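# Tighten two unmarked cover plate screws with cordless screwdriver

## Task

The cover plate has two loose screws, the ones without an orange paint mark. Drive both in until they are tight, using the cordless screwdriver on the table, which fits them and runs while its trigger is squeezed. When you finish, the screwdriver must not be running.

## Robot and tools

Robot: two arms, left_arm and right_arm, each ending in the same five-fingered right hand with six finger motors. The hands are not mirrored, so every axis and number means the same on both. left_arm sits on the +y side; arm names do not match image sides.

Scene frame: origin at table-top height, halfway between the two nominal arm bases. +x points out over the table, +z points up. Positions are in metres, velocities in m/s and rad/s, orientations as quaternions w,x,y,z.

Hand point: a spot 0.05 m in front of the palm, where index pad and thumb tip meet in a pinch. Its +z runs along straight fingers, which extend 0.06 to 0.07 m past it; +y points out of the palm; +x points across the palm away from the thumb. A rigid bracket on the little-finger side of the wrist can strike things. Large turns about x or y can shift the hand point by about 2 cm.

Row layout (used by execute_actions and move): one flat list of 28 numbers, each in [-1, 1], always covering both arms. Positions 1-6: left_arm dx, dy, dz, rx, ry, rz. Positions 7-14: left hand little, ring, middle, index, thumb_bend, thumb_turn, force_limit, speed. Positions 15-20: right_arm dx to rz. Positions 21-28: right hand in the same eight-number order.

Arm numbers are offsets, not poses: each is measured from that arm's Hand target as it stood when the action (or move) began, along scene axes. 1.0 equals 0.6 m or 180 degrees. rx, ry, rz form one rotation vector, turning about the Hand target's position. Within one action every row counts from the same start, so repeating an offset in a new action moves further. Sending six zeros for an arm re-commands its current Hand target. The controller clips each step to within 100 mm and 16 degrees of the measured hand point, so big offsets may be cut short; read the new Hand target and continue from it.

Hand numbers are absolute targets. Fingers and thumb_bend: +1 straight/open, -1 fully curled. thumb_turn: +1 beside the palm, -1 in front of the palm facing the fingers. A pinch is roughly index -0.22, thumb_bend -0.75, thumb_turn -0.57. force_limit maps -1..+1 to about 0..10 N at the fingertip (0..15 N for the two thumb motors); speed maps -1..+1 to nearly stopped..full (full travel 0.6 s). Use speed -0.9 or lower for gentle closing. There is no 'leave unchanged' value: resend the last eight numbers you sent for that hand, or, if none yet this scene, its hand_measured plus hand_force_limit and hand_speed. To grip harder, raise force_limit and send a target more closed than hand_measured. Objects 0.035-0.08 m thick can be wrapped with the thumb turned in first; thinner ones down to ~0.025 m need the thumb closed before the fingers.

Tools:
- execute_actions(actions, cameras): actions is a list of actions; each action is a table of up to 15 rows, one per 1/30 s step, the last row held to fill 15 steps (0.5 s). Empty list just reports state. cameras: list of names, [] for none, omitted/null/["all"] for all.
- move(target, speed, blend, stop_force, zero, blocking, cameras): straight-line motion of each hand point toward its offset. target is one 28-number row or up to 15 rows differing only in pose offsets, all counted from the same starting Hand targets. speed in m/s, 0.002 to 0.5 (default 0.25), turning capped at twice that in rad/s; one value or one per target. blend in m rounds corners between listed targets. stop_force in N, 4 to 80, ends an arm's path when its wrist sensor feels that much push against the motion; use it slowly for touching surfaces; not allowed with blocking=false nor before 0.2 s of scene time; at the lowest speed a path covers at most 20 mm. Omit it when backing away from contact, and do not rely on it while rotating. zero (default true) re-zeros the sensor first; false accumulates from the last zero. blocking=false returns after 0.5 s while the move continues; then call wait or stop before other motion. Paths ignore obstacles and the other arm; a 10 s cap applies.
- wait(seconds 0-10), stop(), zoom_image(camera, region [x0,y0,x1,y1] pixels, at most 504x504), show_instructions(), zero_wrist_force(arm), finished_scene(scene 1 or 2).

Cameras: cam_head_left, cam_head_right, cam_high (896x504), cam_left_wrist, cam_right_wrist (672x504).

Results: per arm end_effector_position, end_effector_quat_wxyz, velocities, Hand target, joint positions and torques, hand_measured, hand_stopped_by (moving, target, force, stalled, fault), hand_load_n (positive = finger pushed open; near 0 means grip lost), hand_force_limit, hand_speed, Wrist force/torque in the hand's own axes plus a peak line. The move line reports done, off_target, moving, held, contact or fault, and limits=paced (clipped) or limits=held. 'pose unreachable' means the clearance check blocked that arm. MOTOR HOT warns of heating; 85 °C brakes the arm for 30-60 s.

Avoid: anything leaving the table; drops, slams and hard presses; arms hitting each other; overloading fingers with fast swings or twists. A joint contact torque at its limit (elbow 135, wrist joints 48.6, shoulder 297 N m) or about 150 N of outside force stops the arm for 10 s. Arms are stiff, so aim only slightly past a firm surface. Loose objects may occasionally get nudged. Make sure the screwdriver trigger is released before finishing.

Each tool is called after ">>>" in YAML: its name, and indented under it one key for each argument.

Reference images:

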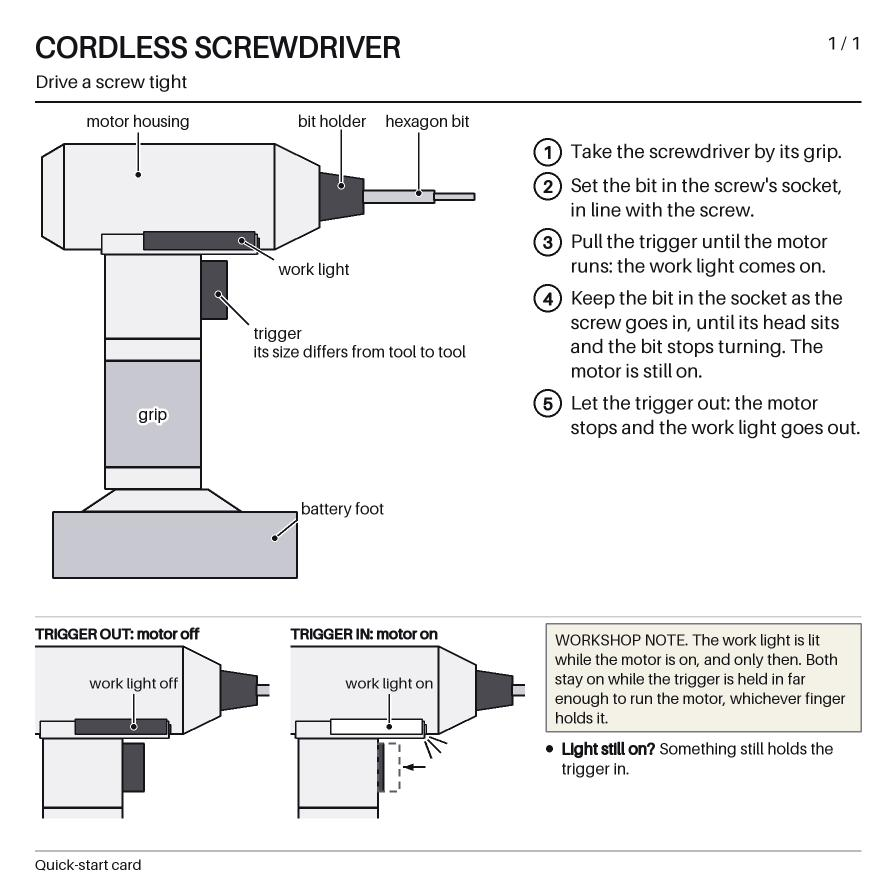

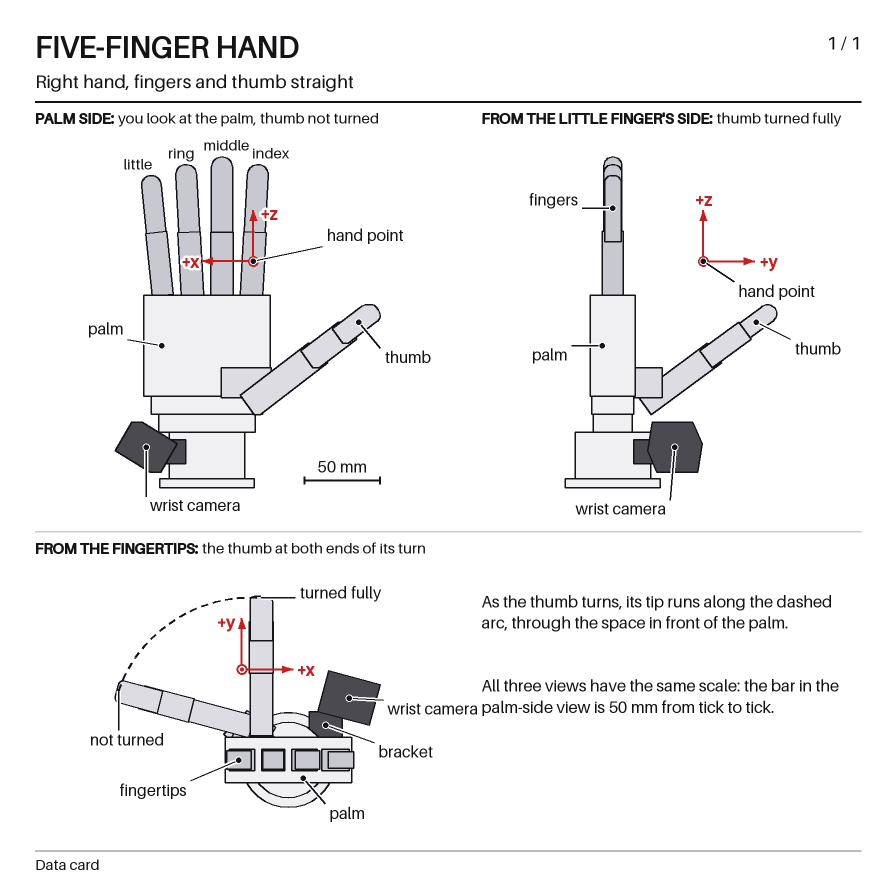

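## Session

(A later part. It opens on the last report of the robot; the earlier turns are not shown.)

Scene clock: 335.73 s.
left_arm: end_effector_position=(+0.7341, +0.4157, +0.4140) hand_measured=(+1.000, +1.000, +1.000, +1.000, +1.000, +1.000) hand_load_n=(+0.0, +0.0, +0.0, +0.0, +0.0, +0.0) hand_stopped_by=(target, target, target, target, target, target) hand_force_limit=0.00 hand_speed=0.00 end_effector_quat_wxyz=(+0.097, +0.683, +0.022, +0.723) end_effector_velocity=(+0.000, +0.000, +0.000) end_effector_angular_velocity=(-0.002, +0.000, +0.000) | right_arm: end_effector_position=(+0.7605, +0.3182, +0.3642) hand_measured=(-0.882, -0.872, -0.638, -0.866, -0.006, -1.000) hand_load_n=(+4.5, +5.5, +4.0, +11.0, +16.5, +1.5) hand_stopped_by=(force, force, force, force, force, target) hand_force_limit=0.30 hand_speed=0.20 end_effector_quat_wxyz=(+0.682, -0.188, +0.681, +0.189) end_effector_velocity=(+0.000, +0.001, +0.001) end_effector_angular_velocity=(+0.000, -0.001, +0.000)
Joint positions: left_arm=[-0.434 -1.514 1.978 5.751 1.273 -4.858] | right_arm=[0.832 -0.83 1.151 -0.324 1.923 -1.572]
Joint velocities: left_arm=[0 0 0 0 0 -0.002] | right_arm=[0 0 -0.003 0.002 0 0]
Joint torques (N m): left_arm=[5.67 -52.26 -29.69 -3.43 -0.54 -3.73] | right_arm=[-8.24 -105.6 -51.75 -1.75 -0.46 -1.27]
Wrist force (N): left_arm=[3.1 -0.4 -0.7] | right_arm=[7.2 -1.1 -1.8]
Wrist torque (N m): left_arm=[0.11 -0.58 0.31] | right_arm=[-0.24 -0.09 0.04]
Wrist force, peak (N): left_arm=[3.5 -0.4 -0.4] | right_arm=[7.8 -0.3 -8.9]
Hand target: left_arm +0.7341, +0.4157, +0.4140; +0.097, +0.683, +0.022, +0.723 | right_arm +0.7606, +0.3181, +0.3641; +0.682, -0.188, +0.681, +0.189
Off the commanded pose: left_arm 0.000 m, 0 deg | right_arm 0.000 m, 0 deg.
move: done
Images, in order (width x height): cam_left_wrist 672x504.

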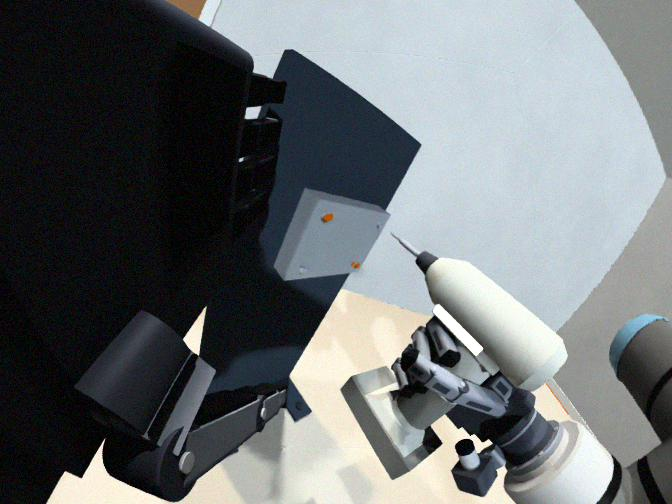

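>>> move:
  target: [0,0,0,0,0,0,1,1,1,1,1,1,0,0,0.0233,0.0126,-0.0005,0,0,0,-0.98,-0.98,-0.98,-0.9,-0.98,-1,0.3,0.2]
  speed: 0.02
  cameras: []

>>> move:
  target: [0,0,0,0,0,0,1,1,1,1,1,1,0,0,0.0043,0.0026,-0.0005,0,0,0,-0.98,-0.98,-0.98,-0.9,-0.98,-1,0.3,0.2]
  speed: 0.003
  stop_force: 4
  cameras: ["cam_left_wrist"]

>>> zoom_image:
  camera: "cam_left_wrist"
  region: [372, 218, 392, 238]

Scene clock: 337.10 s.
left_arm: end_effector_position=(+0.7341, +0.4157, +0.4140) hand_measured=(+1.000, +1.000, +1.000, +1.000, +1.000, +1.000) hand_load_n=(+0.0, +0.0, +0.0, +0.0, +0.0, +0.0) hand_stopped_by=(target, target, target, target, target, target) hand_force_limit=0.00 hand_speed=0.00 end_effector_quat_wxyz=(+0.097, +0.683, +0.022, +0.723) end_effector_velocity=(+0.000, -0.001, +0.000) end_effector_angular_velocity=(-0.001, +0.001, -0.001) | right_arm: end_effector_position=(+0.7747, +0.3257, +0.3637) hand_measured=(-0.882, -0.872, -0.638, -0.866, -0.006, -1.000) hand_load_n=(+4.5, +5.5, +4.0, +11.0, +16.5, +1.0) hand_stopped_by=(force, force, force, force, force, target) hand_force_limit=0.30 hand_speed=0.20 end_effector_quat_wxyz=(+0.682, -0.188, +0.681, +0.189) end_effector_velocity=(-0.001, -0.001, +0.000) end_effector_angular_velocity=(+0.000, +0.001, +0.000)
Joint positions: left_arm=[-0.434 -1.514 1.978 5.751 1.273 -4.858] | right_arm=[0.825 -0.806 1.11 -0.306 1.917 -1.572]
Joint velocities: left_arm=[-0.001 0.001 0 0 0 -0.001] | right_arm=[0 -0.003 0.004 0 0 0]
Joint torques (N m): left_arm=[8.52 -51.97 -28.88 -2.37 -1.04 -3.1] | right_arm=[-1.15 -124.72 -42.17 -5.37 0.2 0.33]
Wrist force (N): left_arm=[2.6 -0.4 -0.3] | right_arm=[7.2 -1.2 -2.0]
Wrist torque (N m): left_arm=[0.09 -0.51 0.27] | right_arm=[-0.24 -0.06 0.02]
Wrist force, peak (N): left_arm=[3.4 0.0 -0.3] | right_arm=[7.4 -1.4 -2.4]
Hand target: left_arm +0.7341, +0.4157, +0.4140; +0.097, +0.683, +0.022, +0.723 | right_arm +0.7746, +0.3257, +0.3638; +0.682, -0.188, +0.681, +0.189
Off the commanded pose: left_arm 0.000 m, 0 deg | right_arm 0.000 m, 0 deg.
move: done
No camera images: "cameras" was empty.

Scene clock: 338.87 s.
left_arm: end_effector_position=(+0.7341, +0.4157, +0.4140) hand_measured=(+1.000, +1.000, +1.000, +1.000, +1.000, +1.000) hand_load_n=(+0.0, +0.0, +0.0, +0.0, +0.0, +0.0) hand_stopped_by=(target, target, target, target, target, target) hand_force_limit=0.00 hand_speed=0.00 end_effector_quat_wxyz=(+0.097, +0.683, +0.022, +0.723) end_effector_velocity=(+0.000, +0.001, -0.001) end_effector_angular_velocity=(+0.001, +0.000, +0.001) | right_arm: end_effector_position=(+0.7764, +0.3267, +0.3636) hand_measured=(-0.882, -0.872, -0.638, -0.866, -0.006, -1.000) hand_load_n=(+4.5, +6.0, +4.0, +11.0, +16.0, +1.0) hand_stopped_by=(force, force, force, force, force, target) hand_force_limit=0.30 hand_speed=0.20 end_effector_quat_wxyz=(+0.682, -0.188, +0.681, +0.189) end_effector_velocity=(+0.000, +0.000, -0.001) end_effector_angular_velocity=(-0.001, +0.001, +0.000)
Joint positions: left_arm=[-0.434 -1.514 1.978 5.751 1.273 -4.858] | right_arm=[0.825 -0.803 1.105 -0.304 1.916 -1.572]
Joint velocities: left_arm=[0.001 0.001 0 -0.001 0 0] | right_arm=[0 0 0 0 0 0]
Joint torques (N m): left_arm=[9.36 -54.98 -29.39 -2.74 -0.49 -3.46] | right_arm=[-3.06 -126.14 -44.27 -6.4 1.14 0.96]
Wrist force (N): left_arm=[3.0 -0.4 -0.5] | right_arm=[8.6 -1.6 -5.5]
Wrist torque (N m): left_arm=[0.10 -0.57 0.31] | right_arm=[-0.06 -0.23 0.11]
Wrist force, peak (N): left_arm=[3.5 -0.2 -0.7] | right_arm=[8.7 -1.7 -10.4]
Hand target: left_arm +0.7341, +0.4157, +0.4140; +0.097, +0.683, +0.022, +0.723 | right_arm +0.7763, +0.3267, +0.3636; +0.682, -0.188, +0.681, +0.189
Off the commanded pose: left_arm 0.000 m, 0 deg | right_arm 0.001 m, 0 deg.
move: contact (right_arm)
Images, in order (width x height): cam_left_wrist 672x504.

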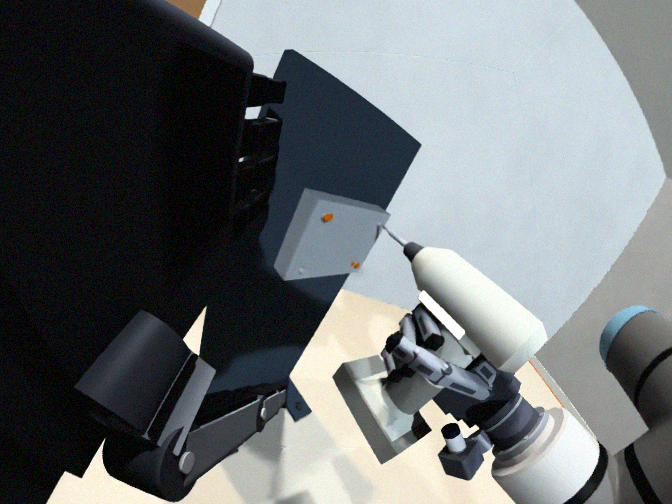

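Scaled by 25.200 from the camera's 672x504 image, which has a finer 960x720 frame.

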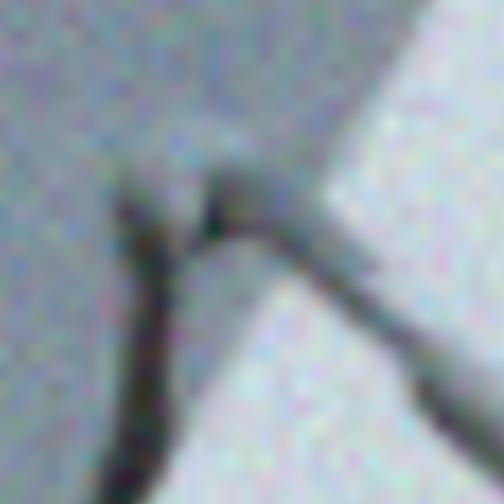

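>>> move:
  target:
    - [0,0,0,0,0,0,1,1,1,1,1,1,0,0,0.00003,0.0006,0,0,0,0,-0.98,-0.98,-0.98,-0.9,-0.98,-1,0.3,0.2]
    - [0,0,0,0,0,0,1,1,1,1,1,1,0,0,0.0003,0.0002,0.0005,0,0,0,-0.98,-0.98,-0.98,-0.9,-0.98,-1,0.3,0.2]
    - [0,0,0,0,0,0,1,1,1,1,1,1,0,0,0.0006,-0.0002,0,0,0,0,-0.98,-0.98,-0.98,-0.9,-0.98,-1,0.3,0.2]
    - [0,0,0,0,0,0,1,1,1,1,1,1,0,0,0.0003,0.0002,-0.0005,0,0,0,-0.98,-0.98,-0.98,-0.9,-0.98,-1,0.3,0.2]
    - [0,0,0,0,0,0,1,1,1,1,1,1,0,0,-0.0002,0.0010,0,0,0,0,-0.98,-0.98,-0.98,-0.9,-0.98,-1,0.3,0.2]
    - [0,0,0,0,0,0,1,1,1,1,1,1,0,0,0.0003,0.0002,0.001,0,0,0,-0.98,-0.98,-0.98,-0.9,-0.98,-1,0.3,0.2]
    - [0,0,0,0,0,0,1,1,1,1,1,1,0,0,0.0008,-0.0007,0,0,0,0,-0.98,-0.98,-0.98,-0.9,-0.98,-1,0.3,0.2]
    - [0,0,0,0,0,0,1,1,1,1,1,1,0,0,0.0003,0.0002,-0.001,0,0,0,-0.98,-0.98,-0.98,-0.9,-0.98,-1,0.3,0.2]
    - [0,0,0,0,0,0,1,1,1,1,1,1,0,0,0.0003,0.0002,0,0,0,0,-0.98,-0.98,-0.98,-0.9,-0.98,-1,0.3,0.2]
  speed: 0.002
  cameras: ["cam_left_wrist"]

>>> zoom_image:
  camera: "cam_left_wrist"
  region: [372, 218, 392, 238]

Scene clock: 342.37 s.
left_arm: end_effector_position=(+0.7341, +0.4157, +0.4140) hand_measured=(+1.000, +1.000, +1.000, +1.000, +1.000, +1.000) hand_load_n=(+0.0, +0.0, +0.0, +0.0, +0.0, +0.0) hand_stopped_by=(target, target, target, target, target, target) hand_force_limit=0.00 hand_speed=0.00 end_effector_quat_wxyz=(+0.097, +0.683, +0.022, +0.723) end_effector_velocity=(+0.000, +0.000, +0.000) end_effector_angular_velocity=(-0.001, +0.001, +0.001) | right_arm: end_effector_position=(+0.7765, +0.3269, +0.3635) hand_measured=(-0.882, -0.872, -0.638, -0.866, -0.006, -1.000) hand_load_n=(+4.5, +5.5, +4.0, +10.5, +16.5, +1.0) hand_stopped_by=(force, force, force, force, force, target) hand_force_limit=0.30 hand_speed=0.20 end_effector_quat_wxyz=(+0.682, -0.188, +0.681, +0.189) end_effector_velocity=(+0.000, +0.000, +0.001) end_effector_angular_velocity=(+0.000, +0.000, +0.000)
Joint positions: left_arm=[-0.434 -1.514 1.978 5.751 1.273 -4.858] | right_arm=[0.824 -0.803 1.104 -0.303 1.916 -1.572]
Joint velocities: left_arm=[0 0 0 0 -0.001 -0.001] | right_arm=[0 -0.001 0 0.001 0 0]
Joint torques (N m): left_arm=[5.93 -52.27 -28.79 -1.5 -0.57 -3.21] | right_arm=[11.15 -126.64 -56.59 -3.03 1.68 1]
Wrist force (N): left_arm=[3.1 -0.2 -0.4] | right_arm=[9.2 -2.3 -11.8]
Wrist torque (N m): left_arm=[0.13 -0.60 0.32] | right_arm=[0.25 -0.18 0.14]
Wrist force, peak (N): left_arm=[3.5 -0.4 -0.4] | right_arm=[9.7 -2.3 -14.1]
Hand target: left_arm +0.7341, +0.4157, +0.4140; +0.097, +0.683, +0.022, +0.723 | right_arm +0.7765, +0.3269, +0.3636; +0.682, -0.188, +0.681, +0.189
Off the commanded pose: left_arm 0.000 m, 0 deg | right_arm 0.000 m, 0 deg.
move: done
Images, in order (width x height): cam_left_wrist 672x504.

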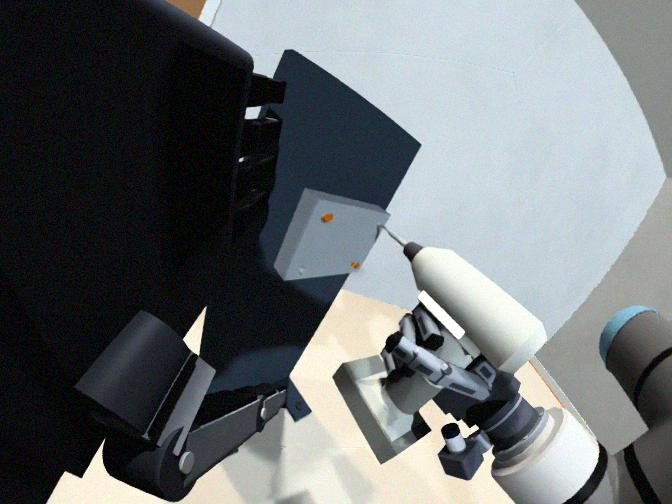

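Scaled by 25.200 from the camera's 672x504 image, which has a finer 960x720 frame.

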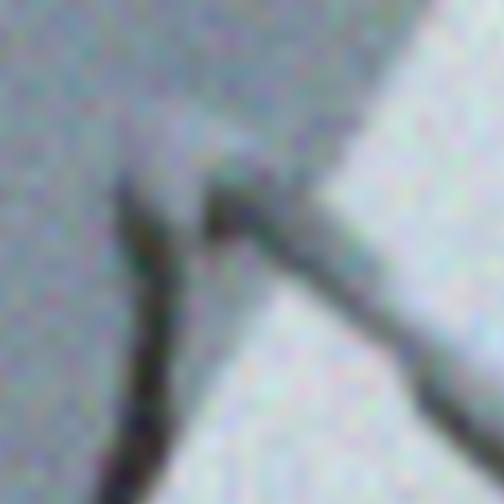

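>>> move:
  target: [0,0,0,0,0,0,1,1,1,1,1,1,0,0,-0.0011,-0.0007,0.0001,0,0,0,-0.98,-0.98,-0.98,-0.9,-0.98,-1,0.3,0.2]
  speed: 0.005
  cameras: []

Scene clock: 343.83 s.
left_arm: end_effector_position=(+0.7341, +0.4157, +0.4140) hand_measured=(+1.000, +1.000, +1.000, +1.000, +1.000, +1.000) hand_load_n=(+0.0, +0.0, +0.0, +0.0, +0.0, +0.0) hand_stopped_by=(target, target, target, target, target, target) hand_force_limit=0.00 hand_speed=0.00 end_effector_quat_wxyz=(+0.097, +0.683, +0.022, +0.723) end_effector_velocity=(+0.000, +0.000, +0.000) end_effector_angular_velocity=(-0.001, +0.000, +0.001) | right_arm: end_effector_position=(+0.7758, +0.3264, +0.3637) hand_measured=(-0.882, -0.872, -0.638, -0.866, -0.006, -1.000) hand_load_n=(+4.0, +5.5, +3.5, +10.0, +17.0, +1.0) hand_stopped_by=(force, force, force, force, force, target) hand_force_limit=0.30 hand_speed=0.20 end_effector_quat_wxyz=(+0.682, -0.188, +0.681, +0.189) end_effector_velocity=(+0.000, +0.000, +0.002) end_effector_angular_velocity=(+0.002, -0.001, +0.000)
Joint positions: left_arm=[-0.434 -1.514 1.978 5.751 1.273 -4.858] | right_arm=[0.825 -0.804 1.106 -0.304 1.916 -1.572]
Joint velocities: left_arm=[0 0 0 0 0 -0.001] | right_arm=[0 -0.001 0 -0.001 0 0]
Joint torques (N m): left_arm=[5.99 -54.25 -29.82 -1.18 -0.14 -3.04] | right_arm=[13.63 -122.52 -43.76 -6.4 2.14 0.71]
Wrist force (N): left_arm=[3.0 -0.5 -0.4] | right_arm=[7.1 -1.0 -1.9]
Wrist torque (N m): left_arm=[0.08 -0.58 0.30] | right_arm=[-0.22 -0.05 0.02]
Wrist force, peak (N): left_arm=[3.4 -0.2 -0.7] | right_arm=[9.3 -2.4 -11.8]
Hand target: left_arm +0.7341, +0.4157, +0.4140; +0.097, +0.683, +0.022, +0.723 | right_arm +0.7759, +0.3264, +0.3637; +0.682, -0.188, +0.681, +0.189
Off the commanded pose: left_arm 0.000 m, 0 deg | right_arm 0.000 m, 0 deg.
move: done
No camera images: "cameras" was empty.

>>> move:
  target:
    - [0,0,0,0,0,0,1,1,1,1,1,1,0,0,-0.0001,0.0013,-0.0011,0,0,0,-0.98,-0.98,-0.98,-0.9,-0.98,-1,0.3,0.2]
    - [0,0,0,0,0,0,1,1,1,1,1,1,0,0,0.0011,-0.0007,-0.0011,0,0,0,-0.98,-0.98,-0.98,-0.9,-0.98,-1,0.3,0.2]
    - [0,0,0,0,0,0,1,1,1,1,1,1,0,0,0.0011,-0.0007,-0.0006,0,0,0,-0.98,-0.98,-0.98,-0.9,-0.98,-1,0.3,0.2]
    - [0,0,0,0,0,0,1,1,1,1,1,1,0,0,-0.0001,0.0013,-0.0006,0,0,0,-0.98,-0.98,-0.98,-0.9,-0.98,-1,0.3,0.2]
    - [0,0,0,0,0,0,1,1,1,1,1,1,0,0,-0.0001,0.0013,-0.0001,0,0,0,-0.98,-0.98,-0.98,-0.9,-0.98,-1,0.3,0.2]
    - [0,0,0,0,0,0,1,1,1,1,1,1,0,0,0.0011,-0.0007,-0.0001,0,0,0,-0.98,-0.98,-0.98,-0.9,-0.98,-1,0.3,0.2]
    - [0,0,0,0,0,0,1,1,1,1,1,1,0,0,0.0005,0.0003,-0.0001,0,0,0,-0.98,-0.98,-0.98,-0.9,-0.98,-1,0.3,0.2]
  speed: 0.002
  cameras: ["cam_left_wrist"]

>>> zoom_image:
  camera: "cam_left_wrist"
  region: [372, 218, 392, 238]

Scene clock: 347.60 s.
left_arm: end_effector_position=(+0.7341, +0.4157, +0.4140) hand_measured=(+1.000, +1.000, +1.000, +1.000, +1.000, +1.000) hand_load_n=(-0.5, +0.0, +0.0, +0.0, +0.0, +0.0) hand_stopped_by=(target, target, target, target, target, target) hand_force_limit=0.00 hand_speed=0.00 end_effector_quat_wxyz=(+0.097, +0.683, +0.022, +0.723) end_effector_velocity=(+0.000, -0.001, +0.000) end_effector_angular_velocity=(+0.000, +0.001, +0.000) | right_arm: end_effector_position=(+0.7762, +0.3266, +0.3636) hand_measured=(-0.882, -0.872, -0.638, -0.866, -0.006, -1.000) hand_load_n=(+4.0, +5.0, +4.0, +10.5, +16.5, +1.5) hand_stopped_by=(force, force, force, force, force, target) hand_force_limit=0.30 hand_speed=0.20 end_effector_quat_wxyz=(+0.682, -0.188, +0.681, +0.189) end_effector_velocity=(+0.000, +0.000, -0.001) end_effector_angular_velocity=(-0.001, +0.000, +0.000)
Joint positions: left_arm=[-0.434 -1.514 1.978 5.751 1.273 -4.858] | right_arm=[0.825 -0.804 1.105 -0.304 1.916 -1.572]
Joint velocities: left_arm=[-0.001 0.001 0 0 0 0] | right_arm=[0 0.001 0 0 0 0]
Joint torques (N m): left_arm=[6.6 -54.92 -30.43 -0.16 -0.75 -3.28] | right_arm=[13.7 -107.21 -52.9 -1.41 2.16 0.33]
Wrist force (N): left_arm=[3.2 -0.1 -0.4] | right_arm=[7.4 -1.3 -2.1]
Wrist torque (N m): left_arm=[0.12 -0.60 0.32] | right_arm=[-0.26 -0.10 0.04]
Wrist force, peak (N): left_arm=[3.4 -0.7 -0.4] | right_arm=[7.6 -1.6 -1.6]
Hand target: left_arm +0.7341, +0.4157, +0.4140; +0.097, +0.683, +0.022, +0.723 | right_arm +0.7762, +0.3266, +0.3636; +0.682, -0.188, +0.681, +0.189
Off the commanded pose: left_arm 0.000 m, 0 deg | right_arm 0.000 m, 0 deg.
move: done
Images, in order (width x height): cam_left_wrist 672x504.

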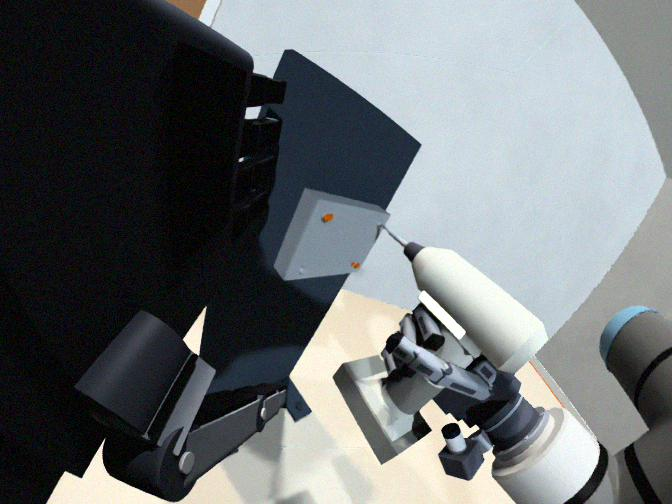

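Scaled by 25.200 from the camera's 672x504 image, which has a finer 960x720 frame.

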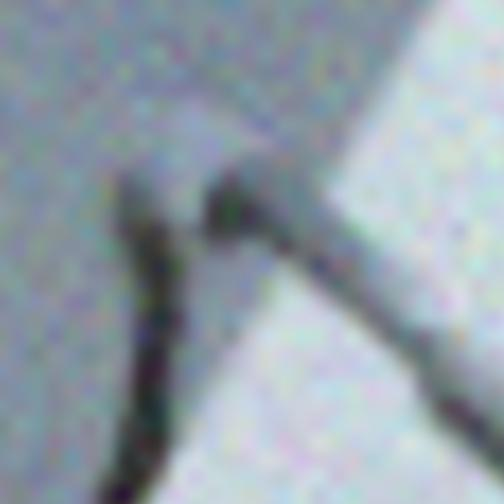

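>>> move:
  target:
    - [0,0,0,0,0,0,1,1,1,1,1,1,0,0,0.0006,0.0003,-0.0001,0,0,0,-0.98,-0.98,-0.98,-0.9,-0.98,-1,0.3,0.2]
    - [0,0,0,0,0,0,1,1,1,1,1,1,0,0,0.0000,0.0013,-0.0001,0,0,0,-0.98,-0.98,-0.98,-0.9,-0.98,-1,0.3,0.2]
    - [0,0,0,0,0,0,1,1,1,1,1,1,0,0,0.0012,-0.0007,-0.0001,0,0,0,-0.98,-0.98,-0.98,-0.9,-0.98,-1,0.3,0.2]
    - [0,0,0,0,0,0,1,1,1,1,1,1,0,0,0.0012,-0.0007,-0.0006,0,0,0,-0.98,-0.98,-0.98,-0.9,-0.98,-1,0.3,0.2]
    - [0,0,0,0,0,0,1,1,1,1,1,1,0,0,0.0000,0.0013,-0.0006,0,0,0,-0.98,-0.98,-0.98,-0.9,-0.98,-1,0.3,0.2]
    - [0,0,0,0,0,0,1,1,1,1,1,1,0,0,0.0000,0.0013,-0.0011,0,0,0,-0.98,-0.98,-0.98,-0.9,-0.98,-1,0.3,0.2]
    - [0,0,0,0,0,0,1,1,1,1,1,1,0,0,0.0012,-0.0007,-0.0011,0,0,0,-0.98,-0.98,-0.98,-0.9,-0.98,-1,0.3,0.2]
  speed: 0.002
  cameras: ["cam_left_wrist"]

>>> zoom_image:
  camera: "cam_left_wrist"
  region: [372, 218, 392, 238]

Scene clock: 351.03 s.
left_arm: end_effector_position=(+0.7341, +0.4157, +0.4140) hand_measured=(+1.000, +1.000, +1.000, +1.000, +1.000, +1.000) hand_load_n=(+0.0, +0.0, +0.0, +0.0, -0.5, +0.0) hand_stopped_by=(target, target, target, target, target, target) hand_force_limit=0.00 hand_speed=0.00 end_effector_quat_wxyz=(+0.097, +0.683, +0.022, +0.723) end_effector_velocity=(+0.000, +0.000, +0.000) end_effector_angular_velocity=(-0.001, +0.000, +0.000) | right_arm: end_effector_position=(+0.7769, +0.3262, +0.3629) hand_measured=(-0.882, -0.872, -0.638, -0.866, -0.006, -1.000) hand_load_n=(+3.5, +5.0, +4.0, +10.5, +16.5, +1.5) hand_stopped_by=(force, force, force, force, force, target) hand_force_limit=0.30 hand_speed=0.20 end_effector_quat_wxyz=(+0.682, -0.188, +0.681, +0.189) end_effector_velocity=(+0.000, +0.000, +0.001) end_effector_angular_velocity=(+0.001, +0.000, +0.000)
Joint positions: left_arm=[-0.434 -1.514 1.978 5.751 1.273 -4.858] | right_arm=[0.824 -0.803 1.106 -0.305 1.915 -1.572]
Joint velocities: left_arm=[0 0 0 0 0 -0.001] | right_arm=[0 -0.001 0 0 0 0]
Joint torques (N m): left_arm=[8.45 -51.67 -32.31 1.04 -0.63 -3.5] | right_arm=[-11.27 -124.21 -46.51 -6.64 -1.34 0.33]
Wrist force (N): left_arm=[2.8 -0.1 -0.8] | right_arm=[8.1 -1.9 -3.3]
Wrist torque (N m): left_arm=[0.16 -0.53 0.30] | right_arm=[-0.09 -0.08 0.10]
Wrist force, peak (N): left_arm=[3.4 -0.3 -0.8] | right_arm=[9.2 -1.8 -10.8]
Hand target: left_arm +0.7341, +0.4157, +0.4140; +0.097, +0.683, +0.022, +0.723 | right_arm +0.7769, +0.3262, +0.3629; +0.682, -0.188, +0.681, +0.189
Off the commanded pose: left_arm 0.000 m, 0 deg | right_arm 0.000 m, 0 deg.
move: done
Images, in order (width x height): cam_left_wrist 672x504.

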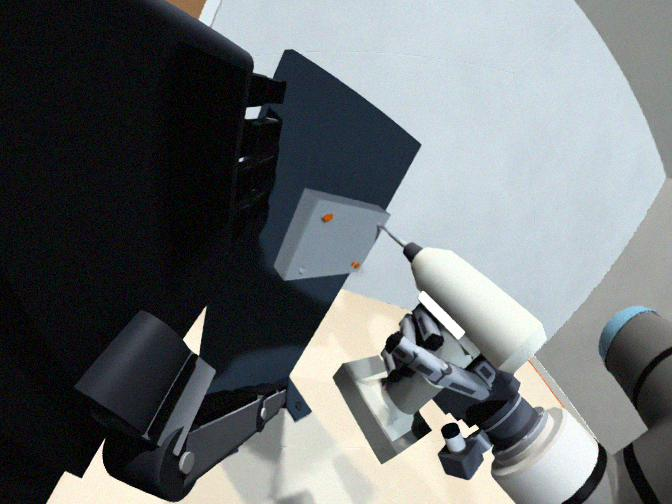

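Scaled by 25.200 from the camera's 672x504 image, which has a finer 960x720 frame.

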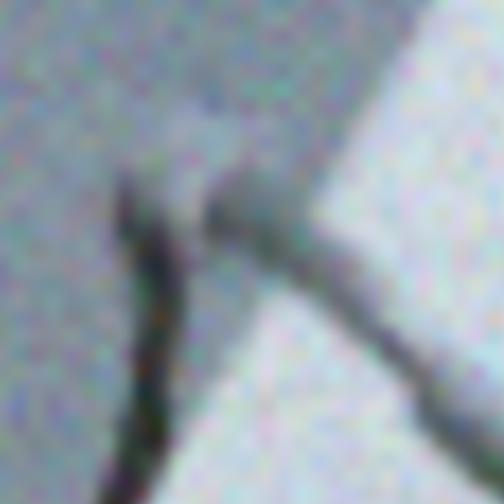

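>>> move:
  target: [0,0,0,0,0,0,1,1,1,1,1,1,0,0,0.0021,0.0013,-0.0003,0,0,0,-0.98,-0.98,-0.98,-0.9,-0.98,-1,0.3,0.2]
  speed: 0.002
  stop_force: 6
  cameras: ["cam_left_wrist"]

>>> zoom_image:
  camera: "cam_left_wrist"
  region: [372, 218, 392, 238]

Scene clock: 352.73 s.
left_arm: end_effector_position=(+0.7341, +0.4157, +0.4140) hand_measured=(+1.000, +1.000, +1.000, +1.000, +1.000, +1.000) hand_load_n=(+0.0, +0.0, +0.0, +0.0, +0.0, +0.0) hand_stopped_by=(target, target, target, target, target, target) hand_force_limit=0.00 hand_speed=0.00 end_effector_quat_wxyz=(+0.097, +0.683, +0.022, +0.723) end_effector_velocity=(+0.000, +0.000, +0.000) end_effector_angular_velocity=(+0.000, +0.000, -0.001) | right_arm: end_effector_position=(+0.7777, +0.3267, +0.3628) hand_measured=(-0.882, -0.872, -0.638, -0.866, -0.006, -1.000) hand_load_n=(+2.5, +4.0, +3.5, +9.0, +17.5, +2.0) hand_stopped_by=(force, force, force, force, force, target) hand_force_limit=0.30 hand_speed=0.20 end_effector_quat_wxyz=(+0.682, -0.188, +0.681, +0.189) end_effector_velocity=(+0.000, +0.000, +0.000) end_effector_angular_velocity=(+0.001, -0.001, +0.000)
Joint positions: left_arm=[-0.434 -1.514 1.978 5.751 1.273 -4.858] | right_arm=[0.823 -0.802 1.103 -0.304 1.915 -1.572]
Joint velocities: left_arm=[0 0 0 0 0.001 0] | right_arm=[0 0 0 -0.001 0 0]
Joint torques (N m): left_arm=[9.95 -53.67 -32.15 0.92 -0.29 -3.02] | right_arm=[-0.7 -123.1 -52.64 -6.26 1.33 0.67]
Wrist force (N): left_arm=[3.0 -0.7 -0.3] | right_arm=[9.3 -0.3 -6.8]
Wrist torque (N m): left_arm=[0.04 -0.58 0.30] | right_arm=[0.11 -0.25 0.15]
Wrist force, peak (N): left_arm=[3.5 -0.3 -0.5] | right_arm=[11.7 -1.5 -17.8]
Hand target: left_arm +0.7341, +0.4157, +0.4140; +0.097, +0.683, +0.022, +0.723 | right_arm +0.7777, +0.3267, +0.3628; +0.682, -0.188, +0.681, +0.189
Off the commanded pose: left_arm 0.000 m, 0 deg | right_arm 0.000 m, 0 deg.
move: contact (right_arm)
Images, in order (width x height): cam_left_wrist 672x504.

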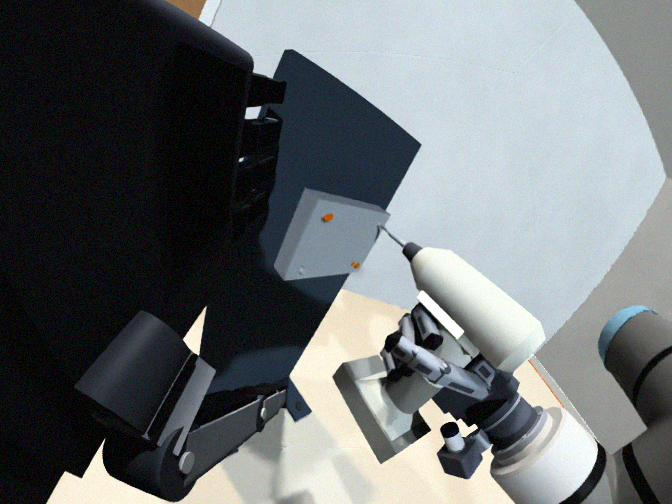

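Scaled by 25.200 from the camera's 672x504 image, which has a finer 960x720 frame.

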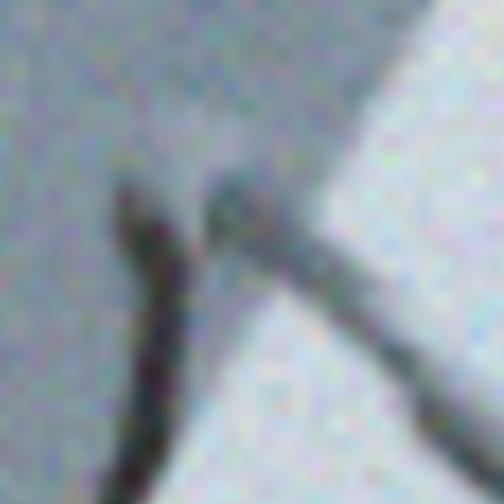

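>>> zoom_image:
  camera: "cam_left_wrist"
  region: [265, 175, 425, 295]

>>> zoom_image:
  camera: "cam_left_wrist"
  region: [376, 200, 396, 220]

>>> zoom_image:
  camera: "cam_left_wrist"
  region: [295, 180, 325, 210]

Scaled by 3.150 from the camera's 672x504 image, which has a finer 960x720 frame.

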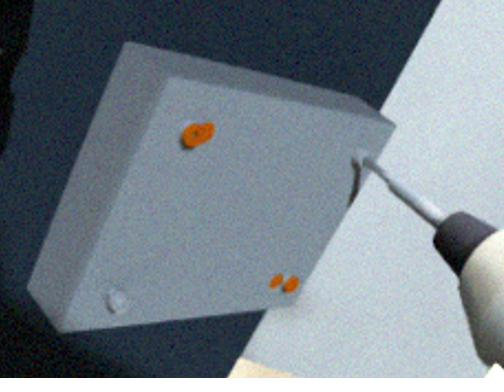

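Scaled by 25.200 from the camera's 672x504 image, which has a finer 960x720 frame.

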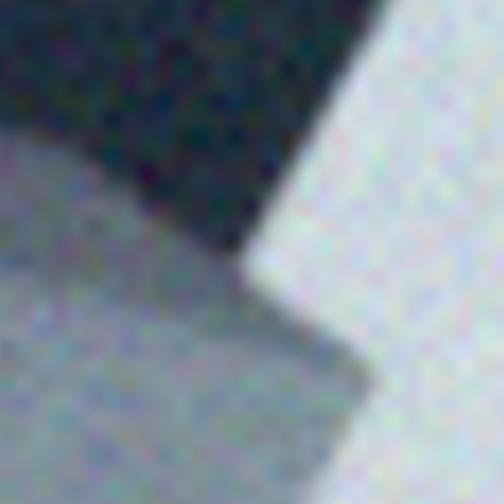

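Scaled by 16.800 from the camera's 672x504 image, which has a finer 960x720 frame.

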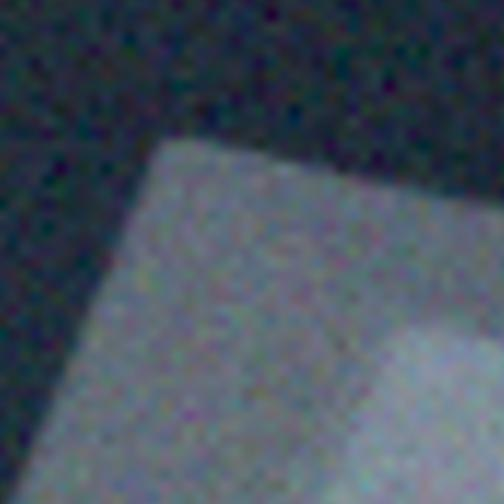

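>>> execute_actions:
  actions: []

Scene clock: 353.83 s.
left_arm: end_effector_position=(+0.7341, +0.4157, +0.4140) hand_measured=(+1.000, +1.000, +1.000, +1.000, +1.000, +1.000) hand_load_n=(+0.0, +0.0, +0.0, +0.0, +0.0, +0.0) hand_stopped_by=(target, target, target, target, target, target) hand_force_limit=0.00 hand_speed=0.00 end_effector_quat_wxyz=(+0.097, +0.683, +0.022, +0.723) end_effector_velocity=(+0.000, +0.001, +0.000) end_effector_angular_velocity=(-0.001, +0.001, +0.001) | right_arm: end_effector_position=(+0.7777, +0.3268, +0.3628) hand_measured=(-0.882, -0.872, -0.638, -0.866, -0.006, -1.000) hand_load_n=(+2.5, +4.5, +3.5, +9.5, +17.5, +2.0) hand_stopped_by=(force, force, force, force, force, target) hand_force_limit=0.30 hand_speed=0.20 end_effector_quat_wxyz=(+0.682, -0.188, +0.681, +0.189) end_effector_velocity=(+0.000, +0.000, +0.001) end_effector_angular_velocity=(+0.002, -0.001, +0.000)
Joint positions: left_arm=[-0.434 -1.514 1.978 5.751 1.273 -4.858] | right_arm=[0.823 -0.802 1.103 -0.304 1.915 -1.572]
Joint velocities: left_arm=[0.001 0.001 0 0 0 -0.001] | right_arm=[0 -0.001 0 -0.001 0 0]
Joint torques (N m): left_arm=[9.23 -53.84 -31.59 0.4 -0.47 -3.38] | right_arm=[1.66 -118.05 -51.36 -6.23 1.2 0.67]
Wrist force (N): left_arm=[2.8 -0.4 -0.5] | right_arm=[9.9 -1.2 -11.0]
Wrist torque (N m): left_arm=[0.10 -0.55 0.29] | right_arm=[0.14 -0.07 0.05]
Wrist force, peak (N): left_arm=[3.2 -0.4 -0.7] | right_arm=[11.3 -2.1 -16.1]
Hand target: left_arm +0.7341, +0.4157, +0.4140; +0.097, +0.683, +0.022, +0.723 | right_arm +0.7777, +0.3267, +0.3628; +0.682, -0.188, +0.681, +0.189
Off the commanded pose: left_arm 0.000 m, 0 deg | right_arm 0.001 m, 0 deg.

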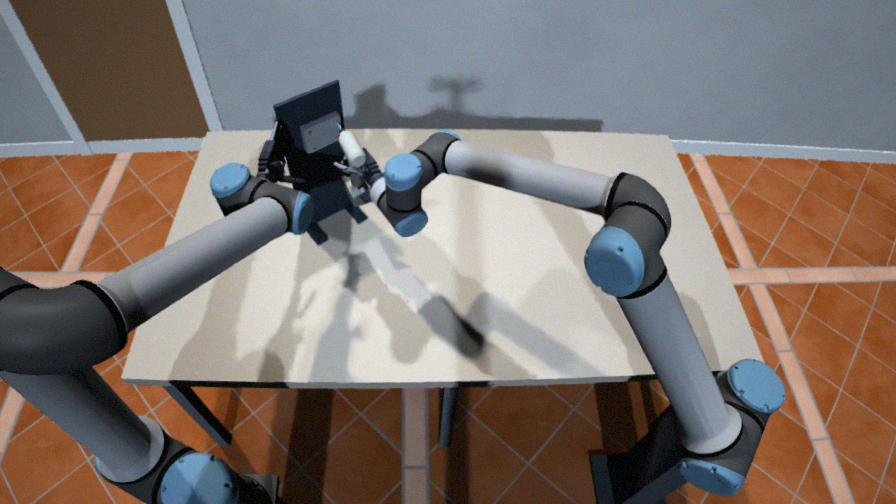

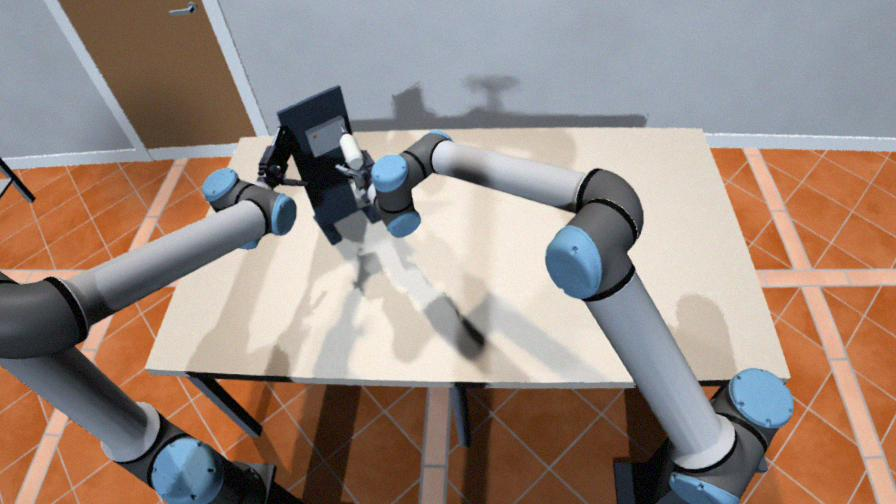

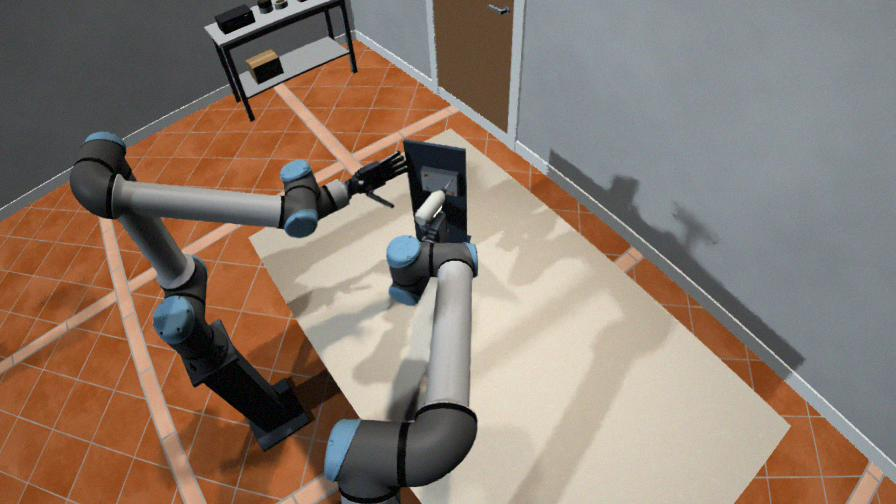

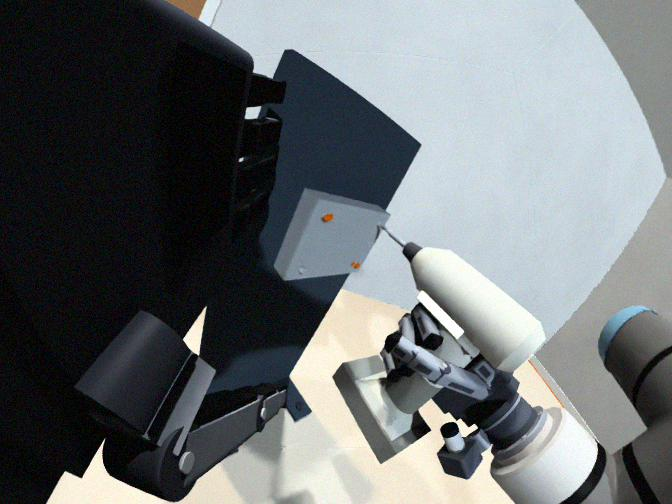

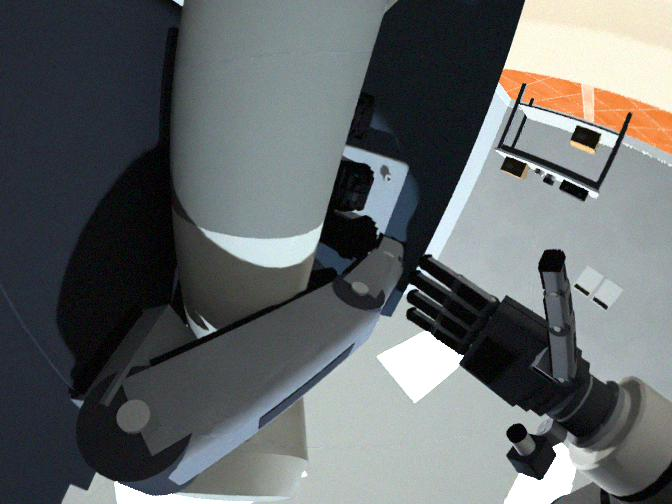

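>>> zoom_image:
  camera: "cam_high"
  region: [390, 130, 490, 250]

>>> zoom_image:
  camera: "cam_head_right"
  region: [250, 70, 400, 250]

>>> zoom_image:
  camera: "cam_head_left"
  region: [240, 70, 390, 250]

Scaled by 4.200.

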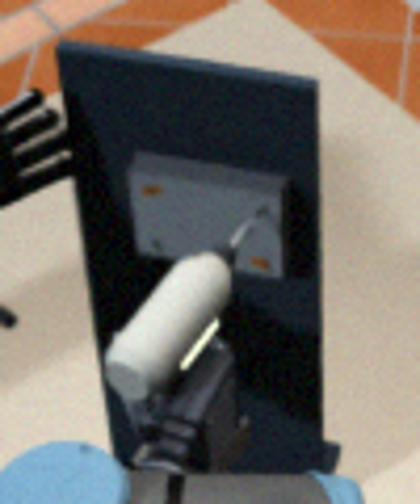

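Scaled by 2.800.

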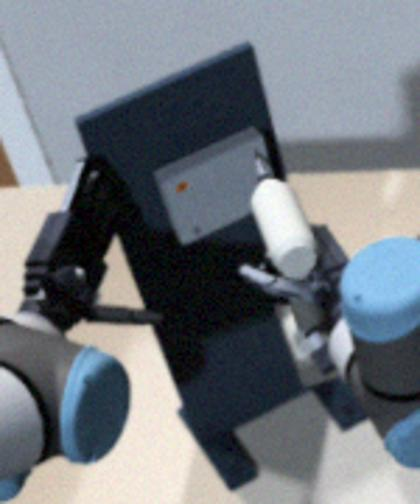

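Scaled by 2.800.

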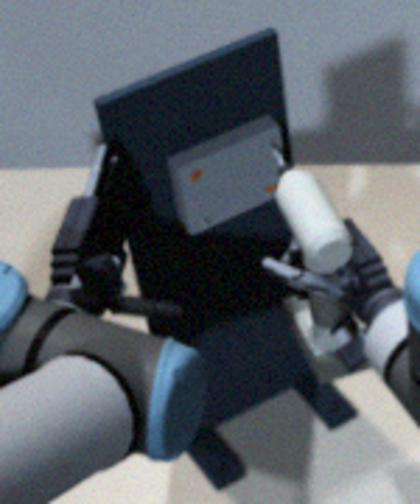

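>>> move:
  target:
    - [0,0,0,0,0,0,1,1,1,1,1,1,0,0,-0.0086,-0.0052,0.001,0,0,0,-0.98,-0.98,-0.98,-0.9,-0.98,-1,0.3,0.2]
    - [0,0,0,0,0,0,1,1,1,1,1,1,0,0,-0.0189,0.012,0.001,0,0,0,-0.98,-0.98,-0.98,-0.9,-0.98,-1,0.3,0.2]
  speed: 0.04
  cameras: []

>>> move:
  target: [0,0,0,0,0,0,1,1,1,1,1,1,0,0,0.0171,0.0103,-0.002,0,0,0,-0.98,-0.98,-0.98,-0.9,-0.98,-1,0.3,0.2]
  speed: 0.004
  stop_force: 4
  cameras: ["cam_left_wrist"]

Scene clock: 355.60 s.
left_arm: end_effector_position=(+0.7341, +0.4157, +0.4140) hand_measured=(+1.000, +1.000, +1.000, +1.000, +1.000, +1.000) hand_load_n=(+0.0, +0.0, +0.0, +0.0, +0.0, +0.0) hand_stopped_by=(target, target, target, target, target, target) hand_force_limit=0.00 hand_speed=0.00 end_effector_quat_wxyz=(+0.097, +0.683, +0.022, +0.723) end_effector_velocity=(+0.000, -0.001, -0.001) end_effector_angular_velocity=(+0.000, +0.000, -0.001) | right_arm: end_effector_position=(+0.7662, +0.3341, +0.3633) hand_measured=(-0.882, -0.872, -0.638, -0.866, -0.006, -1.000) hand_load_n=(+3.0, +4.5, +4.0, +10.0, +17.0, +2.0) hand_stopped_by=(force, force, force, force, force, target) hand_force_limit=0.30 hand_speed=0.20 end_effector_quat_wxyz=(+0.682, -0.188, +0.681, +0.189) end_effector_velocity=(+0.001, -0.002, -0.003) end_effector_angular_velocity=(-0.003, +0.002, -0.001)
Joint positions: left_arm=[-0.434 -1.514 1.978 5.751 1.273 -4.858] | right_arm=[0.837 -0.8 1.1 -0.302 1.929 -1.572]
Joint velocities: left_arm=[-0.001 0.001 0 0 0 -0.001] | right_arm=[-0.002 0 0.004 -0.001 -0.001 0]
Joint torques (N m): left_arm=[9.89 -52.81 -32.21 0.37 -0.45 -2.82] | right_arm=[-15.29 -128.05 -41.85 -5.79 -1.72 -1.63]
Wrist force (N): left_arm=[3.2 -0.4 -0.6] | right_arm=[7.2 -1.1 -1.6]
Wrist torque (N m): left_arm=[0.10 -0.59 0.32] | right_arm=[-0.25 -0.07 0.03]
Wrist force, peak (N): left_arm=[3.3 -0.4 -0.4] | right_arm=[11.0 -2.1 -15.8]
Hand target: left_arm +0.7341, +0.4157, +0.4140; +0.097, +0.683, +0.022, +0.723 | right_arm +0.7663, +0.3339, +0.3634; +0.682, -0.188, +0.681, +0.189
Off the commanded pose: left_arm 0.000 m, 0 deg | right_arm 0.000 m, 0 deg.
move: done
No camera images: "cameras" was empty.

Scene clock: 358.63 s.
left_arm: end_effector_position=(+0.7341, +0.4157, +0.4140) hand_measured=(+1.000, +1.000, +1.000, +1.000, +1.000, +1.000) hand_load_n=(+0.0, +0.0, +0.0, +0.0, +0.0, +0.0) hand_stopped_by=(target, target, target, target, target, target) hand_force_limit=0.00 hand_speed=0.00 end_effector_quat_wxyz=(+0.097, +0.683, +0.022, +0.723) end_effector_velocity=(+0.000, +0.000, +0.001) end_effector_angular_velocity=(+0.000, -0.001, -0.001) | right_arm: end_effector_position=(+0.7731, +0.3380, +0.3626) hand_measured=(-0.882, -0.872, -0.638, -0.866, -0.006, -1.000) hand_load_n=(+2.5, +4.0, +4.0, +10.0, +16.5, +2.0) hand_stopped_by=(force, force, force, force, force, target) hand_force_limit=0.30 hand_speed=0.20 end_effector_quat_wxyz=(+0.682, -0.188, +0.681, +0.189) end_effector_velocity=(+0.000, +0.000, -0.001) end_effector_angular_velocity=(+0.000, +0.000, +0.000)
Joint positions: left_arm=[-0.434 -1.514 1.978 5.751 1.273 -4.858] | right_arm=[0.834 -0.788 1.079 -0.293 1.926 -1.572]
Joint velocities: left_arm=[0 -0.001 0 0 0.001 0.001] | right_arm=[0 0.001 0 0 0 0]
Joint torques (N m): left_arm=[5.94 -54.64 -33.7 0.47 -0.47 -3.2] | right_arm=[1.66 -128.84 -46.82 -7.27 1.22 -1.13]
Wrist force (N): left_arm=[2.7 0.0 -0.6] | right_arm=[9.9 -1.6 -7.9]
Wrist torque (N m): left_arm=[0.16 -0.51 0.30] | right_arm=[0.04 -0.03 0.16]
Wrist force, peak (N): left_arm=[3.4 -0.3 -0.3] | right_arm=[13.1 -1.8 -16.3]
Hand target: left_arm +0.7341, +0.4157, +0.4140; +0.097, +0.683, +0.022, +0.723 | right_arm +0.7731, +0.3380, +0.3626; +0.682, -0.188, +0.681, +0.189
Off the commanded pose: left_arm 0.000 m, 0 deg | right_arm 0.004 m, 0 deg.
move: contact (right_arm)
Images, in order (width x height): cam_left_wrist 672x504.

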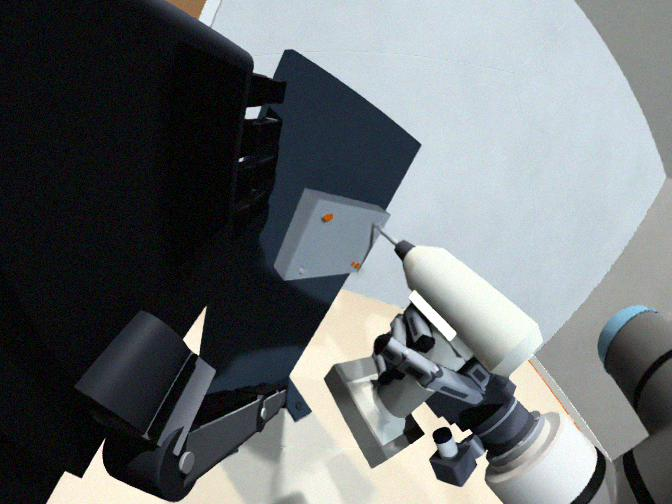

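>>> move:
  target:
    - [0,0,0,0,0,0,1,1,1,1,1,1,0,0,-0.0057,-0.0034,0.0007,0,0,0,-0.98,-0.98,-0.98,-0.9,-0.98,-1,0.3,0.2]
    - [0,0,0,0,0,0,1,1,1,1,1,1,0,0,-0.034,0.0437,0.0007,0,0,0,-0.98,-0.98,-0.98,-0.9,-0.98,-1,0.3,0.2]
  speed: 0.05
  cameras: []

>>> move:
  target: [0,0,0,0,0,0,1,1,1,1,1,1,0,0,0.0171,0.0103,-0.002,0,0,0,-0.98,-0.98,-0.98,-0.9,-0.98,-1,0.3,0.2]
  speed: 0.004
  stop_force: 4
  cameras: ["cam_left_wrist"]

Scene clock: 359.87 s.
left_arm: end_effector_position=(+0.7341, +0.4157, +0.4140) hand_measured=(+1.000, +1.000, +1.000, +1.000, +1.000, +1.000) hand_load_n=(+0.0, +0.0, +0.0, +0.0, +0.0, +0.5) hand_stopped_by=(target, target, target, target, target, target) hand_force_limit=0.00 hand_speed=0.00 end_effector_quat_wxyz=(+0.097, +0.683, +0.022, +0.723) end_effector_velocity=(+0.000, +0.000, +0.000) end_effector_angular_velocity=(+0.001, +0.001, +0.000) | right_arm: end_effector_position=(+0.7526, +0.3643, +0.3629) hand_measured=(-0.882, -0.872, -0.638, -0.866, -0.006, -1.000) hand_load_n=(+2.5, +4.5, +3.5, +10.0, +17.0, +2.5) hand_stopped_by=(force, force, force, force, force, target) hand_force_limit=0.30 hand_speed=0.20 end_effector_quat_wxyz=(+0.682, -0.189, +0.681, +0.189) end_effector_velocity=(+0.001, -0.001, -0.001) end_effector_angular_velocity=(-0.001, +0.001, +0.001)
Joint positions: left_arm=[-0.434 -1.514 1.978 5.751 1.273 -4.858] | right_arm=[0.867 -0.763 1.033 -0.273 1.959 -1.572]
Joint velocities: left_arm=[0 0 0 0.001 0.001 0] | right_arm=[-0.001 -0.001 0.003 -0.002 -0.002 0]
Joint torques (N m): left_arm=[3.84 -53.48 -33.32 0.61 -0.05 -3.34] | right_arm=[-16.58 -128.42 -42.34 -6.92 -1.11 -1.59]
Wrist force (N): left_arm=[3.0 -0.6 -0.6] | right_arm=[7.3 -1.3 -2.5]
Wrist torque (N m): left_arm=[0.07 -0.56 0.29] | right_arm=[-0.22 -0.05 0.03]
Wrist force, peak (N): left_arm=[3.5 -0.2 -0.4] | right_arm=[10.3 -1.5 -8.0]
Hand target: left_arm +0.7341, +0.4157, +0.4140; +0.097, +0.683, +0.022, +0.723 | right_arm +0.7527, +0.3642, +0.3630; +0.682, -0.188, +0.681, +0.189
Off the commanded pose: left_arm 0.000 m, 0 deg | right_arm 0.000 m, 0 deg.
move: done
No camera images: "cameras" was empty.

Scene clock: 361.10 s.
left_arm: end_effector_position=(+0.7341, +0.4157, +0.4140) hand_measured=(+1.000, +1.000, +1.000, +1.000, +1.000, +1.000) hand_load_n=(+0.0, +0.0, +0.0, +0.0, +0.0, +0.0) hand_stopped_by=(target, target, target, target, target, target) hand_force_limit=0.00 hand_speed=0.00 end_effector_quat_wxyz=(+0.097, +0.683, +0.022, +0.723) end_effector_velocity=(+0.000, +0.001, -0.001) end_effector_angular_velocity=(-0.001, +0.001, +0.001) | right_arm: end_effector_position=(+0.7534, +0.3647, +0.3630) hand_measured=(-0.882, -0.872, -0.638, -0.866, -0.006, -1.000) hand_load_n=(+2.5, +4.0, +3.5, +10.0, +17.0, +2.5) hand_stopped_by=(force, force, force, force, force, target) hand_force_limit=0.30 hand_speed=0.20 end_effector_quat_wxyz=(+0.682, -0.188, +0.681, +0.189) end_effector_velocity=(+0.000, +0.000, -0.001) end_effector_angular_velocity=(+0.000, +0.000, +0.000)
Joint positions: left_arm=[-0.434 -1.514 1.978 5.751 1.273 -4.858] | right_arm=[0.867 -0.762 1.031 -0.272 1.958 -1.572]
Joint velocities: left_arm=[0.001 0.001 0 0.001 0 -0.001] | right_arm=[0 0.001 0 -0.001 0 0]
Joint torques (N m): left_arm=[4.72 -54.54 -35.02 0.53 -0.14 -2.9] | right_arm=[8.37 -131.46 -46.51 -7.14 1.41 -0.93]
Wrist force (N): left_arm=[3.0 -0.2 -0.5] | right_arm=[10.1 -2.0 -7.9]
Wrist torque (N m): left_arm=[0.12 -0.57 0.31] | right_arm=[-0.02 -0.05 0.15]
Wrist force, peak (N): left_arm=[3.4 -0.4 -0.3] | right_arm=[13.2 -1.7 -15.1]
Hand target: left_arm +0.7341, +0.4157, +0.4140; +0.097, +0.683, +0.022, +0.723 | right_arm +0.7533, +0.3647, +0.3630; +0.682, -0.188, +0.681, +0.189
Off the commanded pose: left_arm 0.000 m, 0 deg | right_arm 0.011 m, 0 deg.
move: contact (right_arm)
Images, in order (width x height): cam_left_wrist 672x504.

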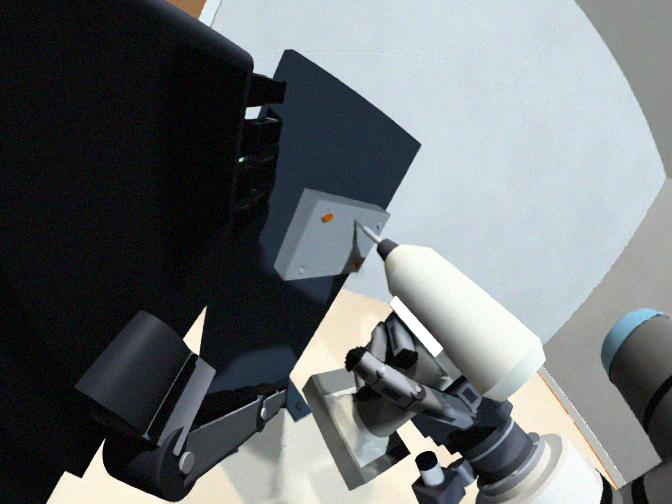

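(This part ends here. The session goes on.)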